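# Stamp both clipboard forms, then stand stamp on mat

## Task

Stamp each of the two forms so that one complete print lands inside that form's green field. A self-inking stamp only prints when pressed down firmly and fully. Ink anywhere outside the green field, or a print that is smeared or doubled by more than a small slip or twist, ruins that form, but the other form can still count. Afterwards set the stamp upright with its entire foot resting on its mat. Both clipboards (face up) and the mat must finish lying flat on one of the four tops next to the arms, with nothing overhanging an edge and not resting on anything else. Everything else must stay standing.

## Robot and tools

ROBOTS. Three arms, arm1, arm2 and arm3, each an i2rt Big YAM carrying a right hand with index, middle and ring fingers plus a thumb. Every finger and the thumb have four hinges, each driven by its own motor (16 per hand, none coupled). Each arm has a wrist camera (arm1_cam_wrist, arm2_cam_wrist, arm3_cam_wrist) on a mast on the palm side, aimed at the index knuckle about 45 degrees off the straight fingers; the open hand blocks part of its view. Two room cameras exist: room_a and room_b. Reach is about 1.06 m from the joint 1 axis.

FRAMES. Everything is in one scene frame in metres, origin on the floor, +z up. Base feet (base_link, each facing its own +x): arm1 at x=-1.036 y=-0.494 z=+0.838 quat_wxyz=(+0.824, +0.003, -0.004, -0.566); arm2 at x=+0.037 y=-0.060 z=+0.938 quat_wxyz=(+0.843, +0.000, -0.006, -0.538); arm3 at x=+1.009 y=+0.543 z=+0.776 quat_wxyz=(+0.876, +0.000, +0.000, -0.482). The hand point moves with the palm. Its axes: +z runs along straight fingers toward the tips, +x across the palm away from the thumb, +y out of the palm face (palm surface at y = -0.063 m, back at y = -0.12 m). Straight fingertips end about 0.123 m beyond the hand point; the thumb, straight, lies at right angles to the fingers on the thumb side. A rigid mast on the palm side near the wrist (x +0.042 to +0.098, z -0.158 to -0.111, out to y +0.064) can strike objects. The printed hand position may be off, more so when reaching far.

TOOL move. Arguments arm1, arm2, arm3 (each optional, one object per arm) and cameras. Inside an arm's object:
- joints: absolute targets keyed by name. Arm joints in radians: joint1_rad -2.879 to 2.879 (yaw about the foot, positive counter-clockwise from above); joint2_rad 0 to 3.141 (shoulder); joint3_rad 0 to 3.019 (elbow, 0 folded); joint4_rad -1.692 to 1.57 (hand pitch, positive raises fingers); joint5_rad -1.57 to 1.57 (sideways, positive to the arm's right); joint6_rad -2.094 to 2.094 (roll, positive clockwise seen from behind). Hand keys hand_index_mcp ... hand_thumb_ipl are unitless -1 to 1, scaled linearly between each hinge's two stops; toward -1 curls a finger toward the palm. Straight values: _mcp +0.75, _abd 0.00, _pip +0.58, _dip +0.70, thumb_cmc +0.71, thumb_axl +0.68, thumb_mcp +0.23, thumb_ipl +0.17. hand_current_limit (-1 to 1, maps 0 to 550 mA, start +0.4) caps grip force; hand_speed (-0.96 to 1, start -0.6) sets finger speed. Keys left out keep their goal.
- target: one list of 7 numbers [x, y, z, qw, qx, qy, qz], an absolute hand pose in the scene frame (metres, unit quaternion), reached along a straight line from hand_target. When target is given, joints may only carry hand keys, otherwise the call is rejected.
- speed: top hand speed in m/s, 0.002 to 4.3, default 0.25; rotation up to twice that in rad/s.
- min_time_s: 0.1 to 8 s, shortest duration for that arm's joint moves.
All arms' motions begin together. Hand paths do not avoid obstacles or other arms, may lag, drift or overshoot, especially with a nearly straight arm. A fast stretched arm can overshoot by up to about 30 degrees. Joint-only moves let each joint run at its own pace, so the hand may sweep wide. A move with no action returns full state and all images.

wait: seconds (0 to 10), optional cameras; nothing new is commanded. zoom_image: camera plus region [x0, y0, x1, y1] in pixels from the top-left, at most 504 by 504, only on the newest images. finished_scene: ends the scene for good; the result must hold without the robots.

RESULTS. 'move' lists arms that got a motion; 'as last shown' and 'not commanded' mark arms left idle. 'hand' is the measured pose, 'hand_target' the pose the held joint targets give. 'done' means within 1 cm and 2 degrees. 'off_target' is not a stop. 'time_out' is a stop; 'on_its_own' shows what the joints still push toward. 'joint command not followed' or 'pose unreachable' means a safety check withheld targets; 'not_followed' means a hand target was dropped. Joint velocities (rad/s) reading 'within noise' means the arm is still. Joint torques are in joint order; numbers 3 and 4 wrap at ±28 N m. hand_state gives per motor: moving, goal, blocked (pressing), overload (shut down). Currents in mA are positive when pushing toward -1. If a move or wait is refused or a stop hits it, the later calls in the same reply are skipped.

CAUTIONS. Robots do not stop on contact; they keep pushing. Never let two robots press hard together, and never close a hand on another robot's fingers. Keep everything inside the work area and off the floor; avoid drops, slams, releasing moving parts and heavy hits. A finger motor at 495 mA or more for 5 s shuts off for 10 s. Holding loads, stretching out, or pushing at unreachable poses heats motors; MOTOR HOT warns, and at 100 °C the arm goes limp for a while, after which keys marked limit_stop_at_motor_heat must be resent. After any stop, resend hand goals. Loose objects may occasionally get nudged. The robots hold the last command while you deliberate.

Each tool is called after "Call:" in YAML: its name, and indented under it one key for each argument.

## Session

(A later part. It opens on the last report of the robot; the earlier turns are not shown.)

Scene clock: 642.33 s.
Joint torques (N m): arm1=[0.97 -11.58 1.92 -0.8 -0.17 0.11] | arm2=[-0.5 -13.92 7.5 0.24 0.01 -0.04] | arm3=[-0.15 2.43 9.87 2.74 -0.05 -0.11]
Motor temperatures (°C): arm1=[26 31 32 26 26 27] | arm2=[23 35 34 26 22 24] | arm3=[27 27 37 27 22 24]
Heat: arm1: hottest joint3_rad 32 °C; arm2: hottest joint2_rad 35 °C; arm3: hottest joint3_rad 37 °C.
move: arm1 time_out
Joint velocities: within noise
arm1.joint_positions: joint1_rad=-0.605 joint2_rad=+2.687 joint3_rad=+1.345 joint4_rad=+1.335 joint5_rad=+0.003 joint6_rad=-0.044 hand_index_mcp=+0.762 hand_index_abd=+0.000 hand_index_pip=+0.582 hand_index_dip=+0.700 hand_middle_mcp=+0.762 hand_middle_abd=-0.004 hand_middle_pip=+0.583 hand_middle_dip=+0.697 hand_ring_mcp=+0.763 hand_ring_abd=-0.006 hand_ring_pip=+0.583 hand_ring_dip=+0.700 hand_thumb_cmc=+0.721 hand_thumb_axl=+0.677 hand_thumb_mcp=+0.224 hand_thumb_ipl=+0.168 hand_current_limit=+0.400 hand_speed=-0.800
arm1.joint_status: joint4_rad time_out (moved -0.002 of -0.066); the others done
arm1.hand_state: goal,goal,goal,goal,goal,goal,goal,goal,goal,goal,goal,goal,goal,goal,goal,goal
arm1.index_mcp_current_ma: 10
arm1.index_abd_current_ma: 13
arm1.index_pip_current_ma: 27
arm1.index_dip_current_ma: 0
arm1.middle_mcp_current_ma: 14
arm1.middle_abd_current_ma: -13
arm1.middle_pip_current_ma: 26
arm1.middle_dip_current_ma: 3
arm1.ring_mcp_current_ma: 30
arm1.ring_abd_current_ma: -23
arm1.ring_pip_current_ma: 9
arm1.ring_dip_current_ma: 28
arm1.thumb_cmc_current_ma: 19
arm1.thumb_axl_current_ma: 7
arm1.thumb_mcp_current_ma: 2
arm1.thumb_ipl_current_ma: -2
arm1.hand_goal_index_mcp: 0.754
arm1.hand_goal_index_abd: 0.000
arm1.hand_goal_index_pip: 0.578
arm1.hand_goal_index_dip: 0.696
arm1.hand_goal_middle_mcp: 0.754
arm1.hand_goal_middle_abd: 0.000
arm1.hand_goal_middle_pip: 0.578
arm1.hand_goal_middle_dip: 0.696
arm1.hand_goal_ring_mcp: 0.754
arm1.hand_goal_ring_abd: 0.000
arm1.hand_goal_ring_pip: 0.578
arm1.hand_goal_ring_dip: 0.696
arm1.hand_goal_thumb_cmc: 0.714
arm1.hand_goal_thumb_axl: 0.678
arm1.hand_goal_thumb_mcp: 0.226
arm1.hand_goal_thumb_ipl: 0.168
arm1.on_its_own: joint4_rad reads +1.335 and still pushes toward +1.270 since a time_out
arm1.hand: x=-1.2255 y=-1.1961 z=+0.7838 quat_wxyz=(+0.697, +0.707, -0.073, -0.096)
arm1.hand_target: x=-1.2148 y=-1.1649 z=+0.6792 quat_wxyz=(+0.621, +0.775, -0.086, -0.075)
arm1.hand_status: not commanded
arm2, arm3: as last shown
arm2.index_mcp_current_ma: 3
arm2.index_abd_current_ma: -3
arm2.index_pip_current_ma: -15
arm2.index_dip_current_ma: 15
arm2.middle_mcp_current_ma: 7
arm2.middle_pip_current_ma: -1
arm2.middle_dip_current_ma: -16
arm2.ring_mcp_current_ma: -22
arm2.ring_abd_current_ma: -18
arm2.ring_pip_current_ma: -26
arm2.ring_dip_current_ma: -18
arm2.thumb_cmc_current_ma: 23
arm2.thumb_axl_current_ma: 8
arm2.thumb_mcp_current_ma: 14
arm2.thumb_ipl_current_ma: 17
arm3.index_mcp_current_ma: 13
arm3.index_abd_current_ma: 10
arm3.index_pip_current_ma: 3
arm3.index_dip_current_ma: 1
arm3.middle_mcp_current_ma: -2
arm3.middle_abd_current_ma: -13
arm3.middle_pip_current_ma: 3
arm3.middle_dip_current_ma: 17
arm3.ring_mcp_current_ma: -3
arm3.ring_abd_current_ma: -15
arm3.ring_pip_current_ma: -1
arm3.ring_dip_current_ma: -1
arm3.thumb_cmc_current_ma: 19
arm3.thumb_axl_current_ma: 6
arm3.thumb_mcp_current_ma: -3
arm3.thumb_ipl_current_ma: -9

Call:
move:
  arm1: {"joints":{"joint1_rad":-0.602,"joint2_rad":2.7,"joint3_rad":1.325,"joint4_rad":1.30,"joint5_rad":0,"joint6_rad":-0.02},"min_time_s":2}
  cameras: []

Call:
move:
  arm1: {"joints":{"joint1_rad":-0.602,"joint2_rad":2.62,"joint3_rad":1.335,"joint4_rad":1.30,"joint5_rad":0,"joint6_rad":-0.01},"min_time_s":2.5}
  cameras: []

Call:
move:
  arm1: {"joints":{"joint1_rad":-0.602,"joint2_rad":2.54,"joint3_rad":1.34,"joint4_rad":1.23,"joint5_rad":0,"joint6_rad":0},"min_time_s":2.5}
  cameras: ["room_b","room_a"]

Scene clock: 645.27 s.
Joint torques (N m): arm1=[0.79 -18.08 3.1 0.69 -0.17 0.03] | arm2=[-0.5 -13.92 7.5 0.23 0.01 -0.04] | arm3=[-0.26 3.02 9.84 2.62 -0.1 -0.11]
Motor temperatures (°C): arm1=[26 31 31 26 26 27] | arm2=[23 35 34 26 22 24] | arm3=[27 27 37 27 22 24]
Heat: arm1: hottest joint2_rad 31 °C; arm2: hottest joint2_rad 35 °C; arm3: hottest joint3_rad 37 °C.
move: arm1 done
Joint velocities: within noise
arm1.joint_positions: joint1_rad=-0.605 joint2_rad=+2.665 joint3_rad=+1.342 joint4_rad=+1.328 joint5_rad=+0.003 joint6_rad=-0.036 hand_index_mcp=+0.762 hand_index_abd=+0.000 hand_index_pip=+0.582 hand_index_dip=+0.700 hand_middle_mcp=+0.762 hand_middle_abd=-0.004 hand_middle_pip=+0.583 hand_middle_dip=+0.697 hand_ring_mcp=+0.763 hand_ring_abd=-0.006 hand_ring_pip=+0.583 hand_ring_dip=+0.700 hand_thumb_cmc=+0.721 hand_thumb_axl=+0.677 hand_thumb_mcp=+0.224 hand_thumb_ipl=+0.168 hand_current_limit=+0.400 hand_speed=-0.800
arm1.joint_status: all done
arm1.hand_state: goal,goal,goal,goal,goal,goal,goal,goal,goal,goal,goal,goal,goal,goal,goal,goal
arm1.index_mcp_current_ma: 7
arm1.index_abd_current_ma: -10
arm1.index_pip_current_ma: 30
arm1.index_dip_current_ma: -3
arm1.middle_mcp_current_ma: 3
arm1.middle_abd_current_ma: -2
arm1.middle_pip_current_ma: 34
arm1.middle_dip_current_ma: -4
arm1.ring_mcp_current_ma: 38
arm1.ring_abd_current_ma: -29
arm1.ring_pip_current_ma: 19
arm1.ring_dip_current_ma: 23
arm1.thumb_cmc_current_ma: 14
arm1.thumb_axl_current_ma: 13
arm1.thumb_mcp_current_ma: 1
arm1.thumb_ipl_current_ma: 7
arm1.hand_goal_index_mcp: 0.754
arm1.hand_goal_index_abd: 0.000
arm1.hand_goal_index_pip: 0.578
arm1.hand_goal_index_dip: 0.696
arm1.hand_goal_middle_mcp: 0.754
arm1.hand_goal_middle_abd: 0.000
arm1.hand_goal_middle_pip: 0.578
arm1.hand_goal_middle_dip: 0.696
arm1.hand_goal_ring_mcp: 0.754
arm1.hand_goal_ring_abd: 0.000
arm1.hand_goal_ring_pip: 0.578
arm1.hand_goal_ring_dip: 0.696
arm1.hand_goal_thumb_cmc: 0.714
arm1.hand_goal_thumb_axl: 0.678
arm1.hand_goal_thumb_mcp: 0.226
arm1.hand_goal_thumb_ipl: 0.168
arm1.hand: x=-1.2271 y=-1.1993 z=+0.7958 quat_wxyz=(+0.701, +0.703, -0.076, -0.094)
arm1.hand_target: x=-1.2231 y=-1.1904 z=+0.7583 quat_wxyz=(+0.674, +0.730, -0.082, -0.082)
arm1.hand_status: not commanded
arm2, arm3: as last shown
arm2.index_mcp_current_ma: 13
arm2.index_abd_current_ma: -24
arm2.index_pip_current_ma: -4
arm2.index_dip_current_ma: 14
arm2.middle_mcp_current_ma: -3
arm2.middle_abd_current_ma: -19
arm2.middle_pip_current_ma: 6
arm2.middle_dip_current_ma: -12
arm2.ring_mcp_current_ma: -19
arm2.ring_abd_current_ma: 3
arm2.ring_pip_current_ma: -19
arm2.ring_dip_current_ma: -20
arm2.thumb_cmc_current_ma: -8
arm2.thumb_axl_current_ma: 23
arm2.thumb_mcp_current_ma: 7
arm2.thumb_ipl_current_ma: 8
arm3.index_mcp_current_ma: 4
arm3.index_abd_current_ma: 9
arm3.index_pip_current_ma: 0
arm3.index_dip_current_ma: -10
arm3.middle_mcp_current_ma: -1
arm3.middle_abd_current_ma: -18
arm3.middle_pip_current_ma: 8
arm3.middle_dip_current_ma: 10
arm3.ring_mcp_current_ma: -20
arm3.ring_abd_current_ma: -8
arm3.ring_pip_current_ma: -2
arm3.ring_dip_current_ma: 1
arm3.thumb_cmc_current_ma: 2
arm3.thumb_axl_current_ma: 9
arm3.thumb_ipl_current_ma: -3

Scene clock: 648.07 s.
Joint torques (N m): arm1=[0.85 -21.25 5.37 1.05 -0.17 -0.02] | arm2=[-0.5 -13.92 7.51 0.23 0.01 -0.04] | arm3=[-0.15 2.37 9.94 2.76 -0.07 -0.1]
Motor temperatures (°C): arm1=[26 31 31 26 26 27] | arm2=[23 35 34 26 22 24] | arm3=[27 27 37 27 22 24]
Heat: arm1: hottest joint2_rad 31 °C; arm2: hottest joint2_rad 35 °C; arm3: hottest joint3_rad 37 °C.
move: arm1 done
Joint velocities: within noise
arm1.joint_positions: joint1_rad=-0.605 joint2_rad=+2.618 joint3_rad=+1.329 joint4_rad=+1.318 joint5_rad=+0.003 joint6_rad=-0.019 hand_index_mcp=+0.762 hand_index_abd=+0.000 hand_index_pip=+0.582 hand_index_dip=+0.700 hand_middle_mcp=+0.762 hand_middle_abd=-0.004 hand_middle_pip=+0.583 hand_middle_dip=+0.697 hand_ring_mcp=+0.763 hand_ring_abd=-0.006 hand_ring_pip=+0.583 hand_ring_dip=+0.700 hand_thumb_cmc=+0.721 hand_thumb_axl=+0.677 hand_thumb_mcp=+0.224 hand_thumb_ipl=+0.168 hand_current_limit=+0.400 hand_speed=-0.800
arm1.joint_status: all done
arm1.hand_state: goal,goal,goal,goal,goal,goal,goal,goal,goal,goal,goal,goal,goal,goal,goal,goal
arm1.index_mcp_current_ma: 9
arm1.index_abd_current_ma: 3
arm1.index_pip_current_ma: 14
arm1.index_dip_current_ma: -12
arm1.middle_mcp_current_ma: 20
arm1.middle_abd_current_ma: -14
arm1.middle_pip_current_ma: 32
arm1.middle_dip_current_ma: -25
arm1.ring_mcp_current_ma: 32
arm1.ring_abd_current_ma: -14
arm1.ring_pip_current_ma: 11
arm1.ring_dip_current_ma: 16
arm1.thumb_cmc_current_ma: 11
arm1.thumb_axl_current_ma: -6
arm1.thumb_mcp_current_ma: -1
arm1.thumb_ipl_current_ma: 0
arm1.hand_goal_index_mcp: 0.754
arm1.hand_goal_index_abd: 0.000
arm1.hand_goal_index_pip: 0.578
arm1.hand_goal_index_dip: 0.696
arm1.hand_goal_middle_mcp: 0.754
arm1.hand_goal_middle_abd: 0.000
arm1.hand_goal_middle_pip: 0.578
arm1.hand_goal_middle_dip: 0.696
arm1.hand_goal_ring_mcp: 0.754
arm1.hand_goal_ring_abd: 0.000
arm1.hand_goal_ring_pip: 0.578
arm1.hand_goal_ring_dip: 0.696
arm1.hand_goal_thumb_cmc: 0.714
arm1.hand_goal_thumb_axl: 0.678
arm1.hand_goal_thumb_mcp: 0.226
arm1.hand_goal_thumb_ipl: 0.168
arm1.hand: x=-1.2299 y=-1.2034 z=+0.8223 quat_wxyz=(+0.711, +0.693, -0.081, -0.089)
arm1.hand_target: x=-1.2286 y=-1.2071 z=+0.8183 quat_wxyz=(+0.706, +0.698, -0.082, -0.083)
arm1.hand_status: not commanded
arm2, arm3: as last shown
arm2.index_mcp_current_ma: -7
arm2.index_abd_current_ma: -10
arm2.index_pip_current_ma: 0
arm2.index_dip_current_ma: -6
arm2.middle_mcp_current_ma: -4
arm2.middle_abd_current_ma: -8
arm2.middle_pip_current_ma: 3
arm2.ring_abd_current_ma: -8
arm2.ring_pip_current_ma: -7
arm2.ring_dip_current_ma: -4
arm2.thumb_cmc_current_ma: 6
arm2.thumb_axl_current_ma: 13
arm2.thumb_mcp_current_ma: 0
arm2.thumb_ipl_current_ma: -7
arm3.index_mcp_current_ma: 14
arm3.index_abd_current_ma: -1
arm3.index_pip_current_ma: -1
arm3.index_dip_current_ma: 0
arm3.middle_mcp_current_ma: -6
arm3.middle_abd_current_ma: 4
arm3.middle_pip_current_ma: 0
arm3.middle_dip_current_ma: 16
arm3.ring_mcp_current_ma: -4
arm3.ring_abd_current_ma: -5
arm3.ring_pip_current_ma: -4
arm3.ring_dip_current_ma: 10
arm3.thumb_axl_current_ma: 4
arm3.thumb_mcp_current_ma: -9
arm3.thumb_ipl_current_ma: -1

Scene clock: 650.90 s.
Joint torques (N m): arm1=[0.85 -23.18 6.19 1.54 -0.17 -0.04] | arm2=[-0.44 -13.92 7.5 0.23 0.01 -0.04] | arm3=[-0.09 2.14 9.83 2.81 -0.07 -0.07]
Motor temperatures (°C): arm1=[26 31 31 26 26 27] | arm2=[23 35 34 26 22 24] | arm3=[27 27 37 27 22 24]
Heat: arm1: hottest joint2_rad 31 °C; arm2: hottest joint2_rad 35 °C; arm3: hottest joint3_rad 37 °C.
move: arm1 done
Joint velocities: within noise
arm1.joint_positions: joint1_rad=-0.605 joint2_rad=+2.563 joint3_rad=+1.329 joint4_rad=+1.236 joint5_rad=+0.003 joint6_rad=-0.008 hand_index_mcp=+0.762 hand_index_abd=+0.000 hand_index_pip=+0.582 hand_index_dip=+0.700 hand_middle_mcp=+0.762 hand_middle_abd=-0.004 hand_middle_pip=+0.583 hand_middle_dip=+0.697 hand_ring_mcp=+0.763 hand_ring_abd=-0.006 hand_ring_pip=+0.583 hand_ring_dip=+0.700 hand_thumb_cmc=+0.721 hand_thumb_axl=+0.677 hand_thumb_mcp=+0.224 hand_thumb_ipl=+0.168 hand_current_limit=+0.400 hand_speed=-0.800
arm1.joint_status: all done
arm1.hand_state: goal,goal,goal,goal,goal,goal,goal,goal,goal,goal,goal,goal,goal,goal,goal,goal
arm1.index_mcp_current_ma: 10
arm1.index_abd_current_ma: 7
arm1.index_pip_current_ma: 26
arm1.index_dip_current_ma: 1
arm1.middle_mcp_current_ma: 5
arm1.middle_abd_current_ma: -34
arm1.middle_pip_current_ma: 24
arm1.middle_dip_current_ma: 18
arm1.ring_mcp_current_ma: 26
arm1.ring_abd_current_ma: -1
arm1.ring_pip_current_ma: 3
arm1.ring_dip_current_ma: 17
arm1.thumb_cmc_current_ma: 19
arm1.thumb_axl_current_ma: 13
arm1.thumb_mcp_current_ma: -7
arm1.thumb_ipl_current_ma: 6
arm1.hand_goal_index_mcp: 0.754
arm1.hand_goal_index_abd: 0.000
arm1.hand_goal_index_pip: 0.578
arm1.hand_goal_index_dip: 0.696
arm1.hand_goal_middle_mcp: 0.754
arm1.hand_goal_middle_abd: 0.000
arm1.hand_goal_middle_pip: 0.578
arm1.hand_goal_middle_dip: 0.696
arm1.hand_goal_ring_mcp: 0.754
arm1.hand_goal_ring_abd: 0.000
arm1.hand_goal_ring_pip: 0.578
arm1.hand_goal_ring_dip: 0.696
arm1.hand_goal_thumb_cmc: 0.714
arm1.hand_goal_thumb_axl: 0.678
arm1.hand_goal_thumb_mcp: 0.226
arm1.hand_goal_thumb_ipl: 0.168
arm1.hand: x=-1.2345 y=-1.2174 z=+0.8411 quat_wxyz=(+0.701, +0.703, -0.086, -0.084)
arm1.hand_target: x=-1.2340 y=-1.2242 z=+0.8606 quat_wxyz=(+0.712, +0.692, -0.085, -0.080)
arm1.hand_status: not commanded
arm2, arm3: as last shown
arm2.index_mcp_current_ma: 5
arm2.index_abd_current_ma: -15
arm2.index_dip_current_ma: 2
arm2.middle_mcp_current_ma: -1
arm2.middle_abd_current_ma: -10
arm2.middle_pip_current_ma: 30
arm2.middle_dip_current_ma: -14
arm2.ring_mcp_current_ma: -20
arm2.ring_abd_current_ma: 3
arm2.ring_pip_current_ma: -2
arm2.ring_dip_current_ma: -10
arm2.thumb_cmc_current_ma: 38
arm2.thumb_axl_current_ma: 25
arm2.thumb_mcp_current_ma: -2
arm2.thumb_ipl_current_ma: -17
arm3.index_mcp_current_ma: 11
arm3.index_abd_current_ma: 13
arm3.index_pip_current_ma: -6
arm3.index_dip_current_ma: -7
arm3.middle_mcp_current_ma: -8
arm3.middle_abd_current_ma: 6
arm3.middle_pip_current_ma: -7
arm3.middle_dip_current_ma: 9
arm3.ring_mcp_current_ma: -1
arm3.ring_abd_current_ma: -11
arm3.ring_pip_current_ma: 1
arm3.ring_dip_current_ma: 14
arm3.thumb_cmc_current_ma: 8
arm3.thumb_axl_current_ma: 14
arm3.thumb_mcp_current_ma: -11
arm3.thumb_ipl_current_ma: -11
pictures: room_a, room_b
Images, in order (width x height): room_a 672x504, room_b 672x504.

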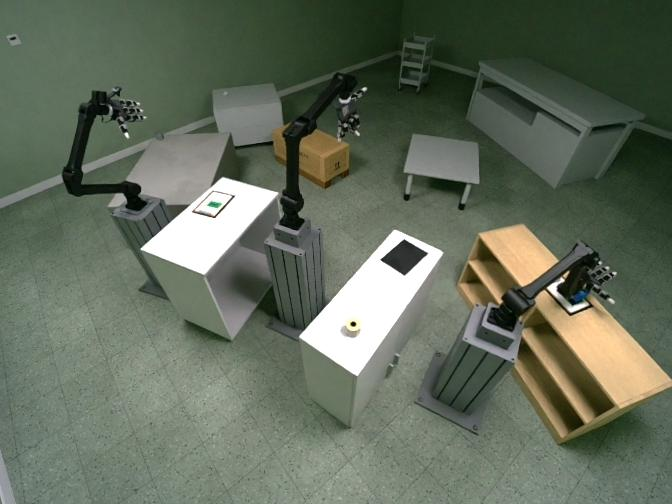

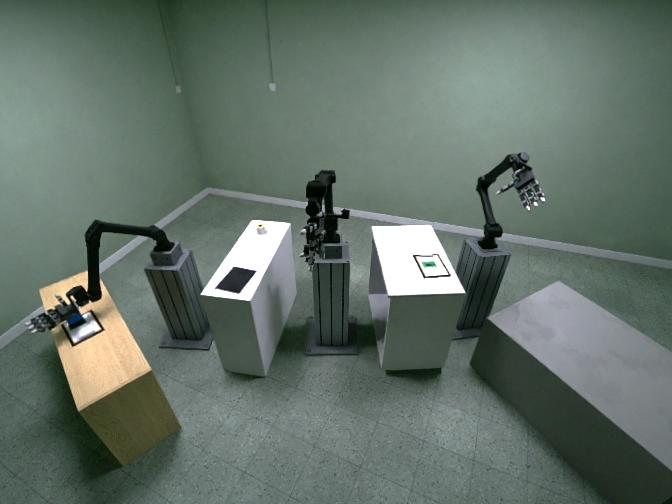

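Call:
move:
  arm1: {"joints":{"joint1_rad":-0.602,"joint2_rad":2.42,"joint3_rad":1.3,"joint4_rad":1.15,"joint5_rad":0,"joint6_rad":0},"min_time_s":2}

Call:
move:
  arm1: {"joints":{"joint1_rad":-0.58,"joint2_rad":1.62,"joint3_rad":1.66,"joint4_rad":0.0,"joint5_rad":0.05,"joint6_rad":0},"min_time_s":3.5}
  cameras: ["arm1_cam_wrist","room_a","room_b"]

Scene clock: 653.67 s.
Joint torques (N m): arm1=[0.79 -22.77 5.83 1.55 -0.17 -0.04] | arm2=[-0.5 -13.98 7.5 0.24 0.01 -0.04] | arm3=[-0.38 2.37 9.85 2.69 -0.08 -0.11]
Motor temperatures (°C): arm1=[26 31 31 26 26 27] | arm2=[23 35 34 26 22 24] | arm3=[27 27 37 27 22 24]
Heat: arm1: hottest joint2_rad 31 °C; arm2: hottest joint2_rad 35 °C; arm3: hottest joint3_rad 37 °C.
move: arm1 done
Joint velocities: within noise
arm1.joint_positions: joint1_rad=-0.605 joint2_rad=+2.442 joint3_rad=+1.301 joint4_rad=+1.156 joint5_rad=+0.003 joint6_rad=-0.008 hand_index_mcp=+0.762 hand_index_abd=+0.000 hand_index_pip=+0.582 hand_index_dip=+0.700 hand_middle_mcp=+0.762 hand_middle_abd=-0.004 hand_middle_pip=+0.583 hand_middle_dip=+0.697 hand_ring_mcp=+0.763 hand_ring_abd=-0.006 hand_ring_pip=+0.583 hand_ring_dip=+0.700 hand_thumb_cmc=+0.721 hand_thumb_axl=+0.677 hand_thumb_mcp=+0.224 hand_thumb_ipl=+0.168 hand_current_limit=+0.400 hand_speed=-0.800
arm1.joint_status: all done
arm1.hand_state: goal,goal,goal,goal,goal,goal,goal,goal,goal,goal,goal,goal,goal,goal,goal,goal
arm1.index_mcp_current_ma: 10
arm1.index_abd_current_ma: 12
arm1.index_pip_current_ma: 32
arm1.index_dip_current_ma: 5
arm1.middle_mcp_current_ma: 20
arm1.middle_abd_current_ma: -7
arm1.middle_pip_current_ma: 8
arm1.middle_dip_current_ma: 8
arm1.ring_mcp_current_ma: 28
arm1.ring_abd_current_ma: -22
arm1.ring_pip_current_ma: 7
arm1.ring_dip_current_ma: 15
arm1.thumb_cmc_current_ma: 12
arm1.thumb_axl_current_ma: 24
arm1.thumb_mcp_current_ma: 1
arm1.thumb_ipl_current_ma: -22
arm1.hand_goal_index_mcp: 0.754
arm1.hand_goal_index_abd: 0.000
arm1.hand_goal_index_pip: 0.578
arm1.hand_goal_index_dip: 0.696
arm1.hand_goal_middle_mcp: 0.754
arm1.hand_goal_middle_abd: 0.000
arm1.hand_goal_middle_pip: 0.578
arm1.hand_goal_middle_dip: 0.696
arm1.hand_goal_ring_mcp: 0.754
arm1.hand_goal_ring_abd: 0.000
arm1.hand_goal_ring_pip: 0.578
arm1.hand_goal_ring_dip: 0.696
arm1.hand_goal_thumb_cmc: 0.714
arm1.hand_goal_thumb_axl: 0.678
arm1.hand_goal_thumb_mcp: 0.226
arm1.hand_goal_thumb_ipl: 0.168
arm1.hand: x=-1.2377 y=-1.2284 z=+0.8994 quat_wxyz=(+0.706, +0.698, -0.085, -0.084)
arm1.hand_target: x=-1.2361 y=-1.2306 z=+0.9135 quat_wxyz=(+0.712, +0.693, -0.085, -0.080)
arm1.hand_status: not commanded
arm2.joint_positions: joint1_rad=-0.095 joint2_rad=+1.708 joint3_rad=+2.007 joint4_rad=-1.591 joint5_rad=+0.007 joint6_rad=-1.299 hand_index_mcp=+0.745 hand_index_abd=+0.321 hand_index_pip=+0.573 hand_index_dip=+0.690 hand_middle_mcp=+0.988 hand_middle_abd=-0.009 hand_middle_pip=+0.961 hand_middle_dip=+0.996 hand_ring_mcp=+0.744 hand_ring_abd=-0.402 hand_ring_pip=+0.574 hand_ring_dip=+0.691 hand_thumb_cmc=+0.721 hand_thumb_axl=+0.677 hand_thumb_mcp=+0.219 hand_thumb_ipl=+0.168 hand_current_limit=+0.400 hand_speed=-0.800
arm2.joint_status: not commanded
arm2.hand_state: goal,goal,goal,goal,goal,goal,goal,goal,goal,goal,goal,goal,goal,goal,goal,goal
arm2.index_mcp_current_ma: 10
arm2.index_abd_current_ma: -20
arm2.index_pip_current_ma: 2
arm2.index_dip_current_ma: 17
arm2.middle_mcp_current_ma: -12
arm2.middle_abd_current_ma: 1
arm2.middle_pip_current_ma: 7
arm2.middle_dip_current_ma: -5
arm2.ring_mcp_current_ma: -9
arm2.ring_abd_current_ma: -13
arm2.ring_pip_current_ma: 2
arm2.ring_dip_current_ma: -17
arm2.thumb_cmc_current_ma: 23
arm2.thumb_axl_current_ma: 19
arm2.thumb_mcp_current_ma: -2
arm2.thumb_ipl_current_ma: 3
arm2.hand_goal_index_mcp: 0.754
arm2.hand_goal_index_abd: 0.340
arm2.hand_goal_index_pip: 0.578
arm2.hand_goal_index_dip: 0.696
arm2.hand_goal_middle_mcp: 1.000
arm2.hand_goal_middle_abd: 0.000
arm2.hand_goal_middle_pip: 0.970
arm2.hand_goal_middle_dip: 1.000
arm2.hand_goal_ring_mcp: 0.754
arm2.hand_goal_ring_abd: -0.420
arm2.hand_goal_ring_pip: 0.578
arm2.hand_goal_ring_dip: 0.696
arm2.hand_goal_thumb_cmc: 0.714
arm2.hand_goal_thumb_axl: 0.678
arm2.hand_goal_thumb_mcp: 0.226
arm2.hand_goal_thumb_ipl: 0.168
arm2.hand: x=+0.3087 y=-0.6153 z=+1.3267 quat_wxyz=(+0.128, +0.676, +0.722, -0.066)
arm2.hand_target: x=+0.3041 y=-0.6123 z=+1.3268 quat_wxyz=(+0.124, +0.679, +0.720, -0.065)
arm2.hand_status: not commanded
arm3.joint_positions: joint1_rad=-0.091 joint2_rad=+0.578 joint3_rad=+1.342 joint4_rad=-1.238 joint5_rad=-0.091 joint6_rad=+0.998 hand_index_mcp=+0.757 hand_index_abd=+0.000 hand_index_pip=+0.577 hand_index_dip=+0.696 hand_middle_mcp=+0.757 hand_middle_abd=+0.001 hand_middle_pip=+0.577 hand_middle_dip=+0.696 hand_ring_mcp=+0.757 hand_ring_abd=+0.001 hand_ring_pip=+0.577 hand_ring_dip=+0.696 hand_thumb_cmc=+0.717 hand_thumb_axl=+0.677 hand_thumb_mcp=+0.226 hand_thumb_ipl=+0.168 hand_current_limit=+0.400 hand_speed=-0.600
arm3.joint_status: not commanded
arm3.hand_state: goal,goal,goal,goal,goal,goal,goal,goal,goal,goal,goal,goal,goal,goal,goal,goal
arm3.index_mcp_current_ma: 0
arm3.index_abd_current_ma: 4
arm3.index_pip_current_ma: -2
arm3.index_dip_current_ma: -6
arm3.middle_mcp_current_ma: -4
arm3.middle_abd_current_ma: -12
arm3.middle_pip_current_ma: 2
arm3.middle_dip_current_ma: 3
arm3.ring_mcp_current_ma: 0
arm3.ring_abd_current_ma: -11
arm3.ring_pip_current_ma: 7
arm3.ring_dip_current_ma: 1
arm3.thumb_cmc_current_ma: 9
arm3.thumb_axl_current_ma: 16
arm3.thumb_mcp_current_ma: -12
arm3.thumb_ipl_current_ma: -20
arm3.hand_goal_index_mcp: 0.754
arm3.hand_goal_index_abd: 0.000
arm3.hand_goal_index_pip: 0.576
arm3.hand_goal_index_dip: 0.696
arm3.hand_goal_middle_mcp: 0.754
arm3.hand_goal_middle_abd: 0.000
arm3.hand_goal_middle_pip: 0.576
arm3.hand_goal_middle_dip: 0.696
arm3.hand_goal_ring_mcp: 0.754
arm3.hand_goal_ring_abd: 0.000
arm3.hand_goal_ring_pip: 0.576
arm3.hand_goal_ring_dip: 0.696
arm3.hand_goal_thumb_cmc: 0.714
arm3.hand_goal_thumb_axl: 0.678
arm3.hand_goal_thumb_mcp: 0.226
arm3.hand_goal_thumb_ipl: 0.168
arm3.hand: x=+1.0652 y=+0.2841 z=+1.3427 quat_wxyz=(+0.359, +0.830, -0.197, +0.379)
arm3.hand_target: x=+1.0637 y=+0.2869 z=+1.3560 quat_wxyz=(+0.369, +0.822, -0.195, +0.387)
arm3.hand_status: not commanded
pictures: none

Scene clock: 657.80 s.
Joint torques (N m): arm1=[1.32 -17.49 14.46 1.69 0.06 -0.04] | arm2=[-0.44 -13.92 7.49 0.23 0.01 -0.04] | arm3=[-0.15 2.32 9.92 2.63 -0.06 -0.08]
Motor temperatures (°C): arm1=[26 32 32 26 26 27] | arm2=[23 35 34 26 22 24] | arm3=[27 27 37 27 22 24]
Heat: arm1: hottest joint2_rad 32 °C; arm2: hottest joint2_rad 35 °C; arm3: hottest joint3_rad 37 °C.
move: arm1 done
Joint velocities: within noise
arm1.joint_positions: joint1_rad=-0.591 joint2_rad=+1.624 joint3_rad=+1.615 joint4_rad=+0.005 joint5_rad=+0.047 joint6_rad=-0.007 hand_index_mcp=+0.762 hand_index_abd=+0.000 hand_index_pip=+0.582 hand_index_dip=+0.700 hand_middle_mcp=+0.762 hand_middle_abd=-0.004 hand_middle_pip=+0.583 hand_middle_dip=+0.697 hand_ring_mcp=+0.763 hand_ring_abd=-0.006 hand_ring_pip=+0.583 hand_ring_dip=+0.700 hand_thumb_cmc=+0.721 hand_thumb_axl=+0.677 hand_thumb_mcp=+0.224 hand_thumb_ipl=+0.168 hand_current_limit=+0.400 hand_speed=-0.800
arm1.joint_status: all done
arm1.hand_state: goal,goal,goal,goal,goal,goal,goal,goal,goal,goal,goal,goal,goal,goal,goal,goal
arm1.index_mcp_current_ma: 11
arm1.index_abd_current_ma: -9
arm1.index_pip_current_ma: 13
arm1.index_dip_current_ma: -8
arm1.middle_mcp_current_ma: 19
arm1.middle_abd_current_ma: -7
arm1.middle_pip_current_ma: 12
arm1.middle_dip_current_ma: 14
arm1.ring_mcp_current_ma: 43
arm1.ring_abd_current_ma: -6
arm1.ring_pip_current_ma: 14
arm1.ring_dip_current_ma: 25
arm1.thumb_cmc_current_ma: 16
arm1.thumb_axl_current_ma: 21
arm1.thumb_mcp_current_ma: 7
arm1.thumb_ipl_current_ma: 9
arm1.hand_goal_index_mcp: 0.754
arm1.hand_goal_index_abd: 0.000
arm1.hand_goal_index_pip: 0.578
arm1.hand_goal_index_dip: 0.696
arm1.hand_goal_middle_mcp: 0.754
arm1.hand_goal_middle_abd: 0.000
arm1.hand_goal_middle_pip: 0.578
arm1.hand_goal_middle_dip: 0.696
arm1.hand_goal_ring_mcp: 0.754
arm1.hand_goal_ring_abd: 0.000
arm1.hand_goal_ring_pip: 0.578
arm1.hand_goal_ring_dip: 0.696
arm1.hand_goal_thumb_cmc: 0.714
arm1.hand_goal_thumb_axl: 0.678
arm1.hand_goal_thumb_mcp: 0.226
arm1.hand_goal_thumb_ipl: 0.168
arm1.hand: x=-1.2352 y=-1.2083 z=+1.4213 quat_wxyz=(+0.698, +0.703, -0.097, -0.094)
arm1.hand_target: x=-1.2278 y=-1.2044 z=+1.4511 quat_wxyz=(+0.714, +0.688, -0.095, -0.090)
arm1.hand_status: not commanded
arm2, arm3: as last shown
arm2.index_mcp_current_ma: 8
arm2.index_abd_current_ma: -15
arm2.index_pip_current_ma: -10
arm2.index_dip_current_ma: 11
arm2.middle_mcp_current_ma: -1
arm2.middle_abd_current_ma: -6
arm2.middle_pip_current_ma: 3
arm2.middle_dip_current_ma: -8
arm2.ring_abd_current_ma: 4
arm2.ring_pip_current_ma: -12
arm2.ring_dip_current_ma: 3
arm2.thumb_cmc_current_ma: 22
arm2.thumb_axl_current_ma: 2
arm2.thumb_mcp_current_ma: -5
arm2.thumb_ipl_current_ma: 10
arm3.index_mcp_current_ma: 4
arm3.index_abd_current_ma: 9
arm3.index_pip_current_ma: 3
arm3.index_dip_current_ma: -2
arm3.middle_mcp_current_ma: 9
arm3.middle_abd_current_ma: -4
arm3.middle_pip_current_ma: 9
arm3.middle_dip_current_ma: 8
arm3.ring_mcp_current_ma: -6
arm3.ring_abd_current_ma: -19
arm3.ring_pip_current_ma: 5
arm3.ring_dip_current_ma: 13
arm3.thumb_cmc_current_ma: -4
arm3.thumb_axl_current_ma: 6
arm3.thumb_mcp_current_ma: -9
arm3.thumb_ipl_current_ma: -3
Images, in order (width x height): arm1_cam_wrist 672x504, room_a 672x504, room_b 672x504.

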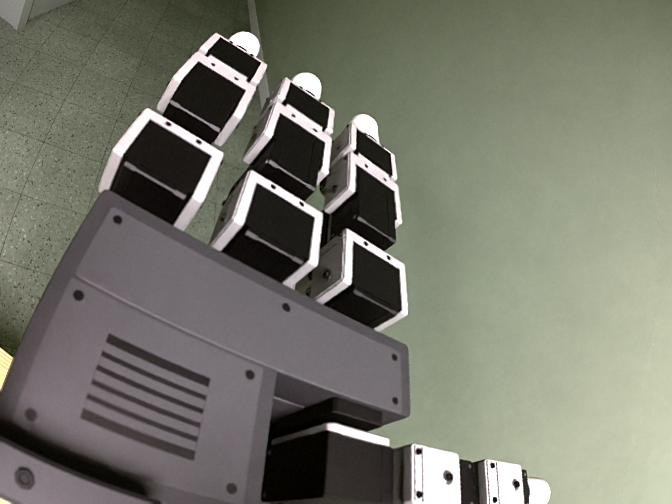

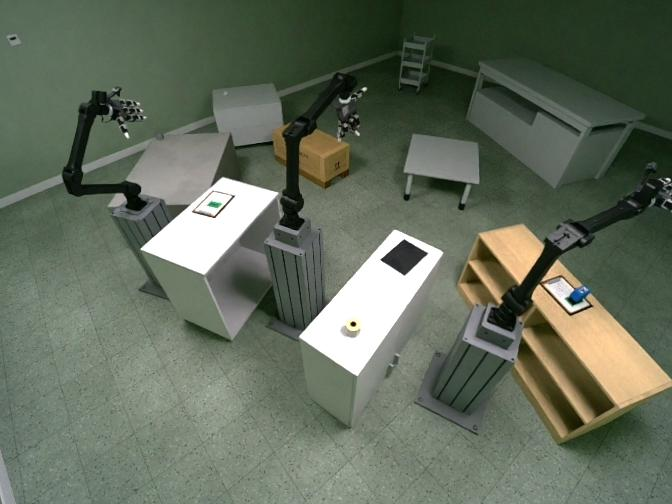

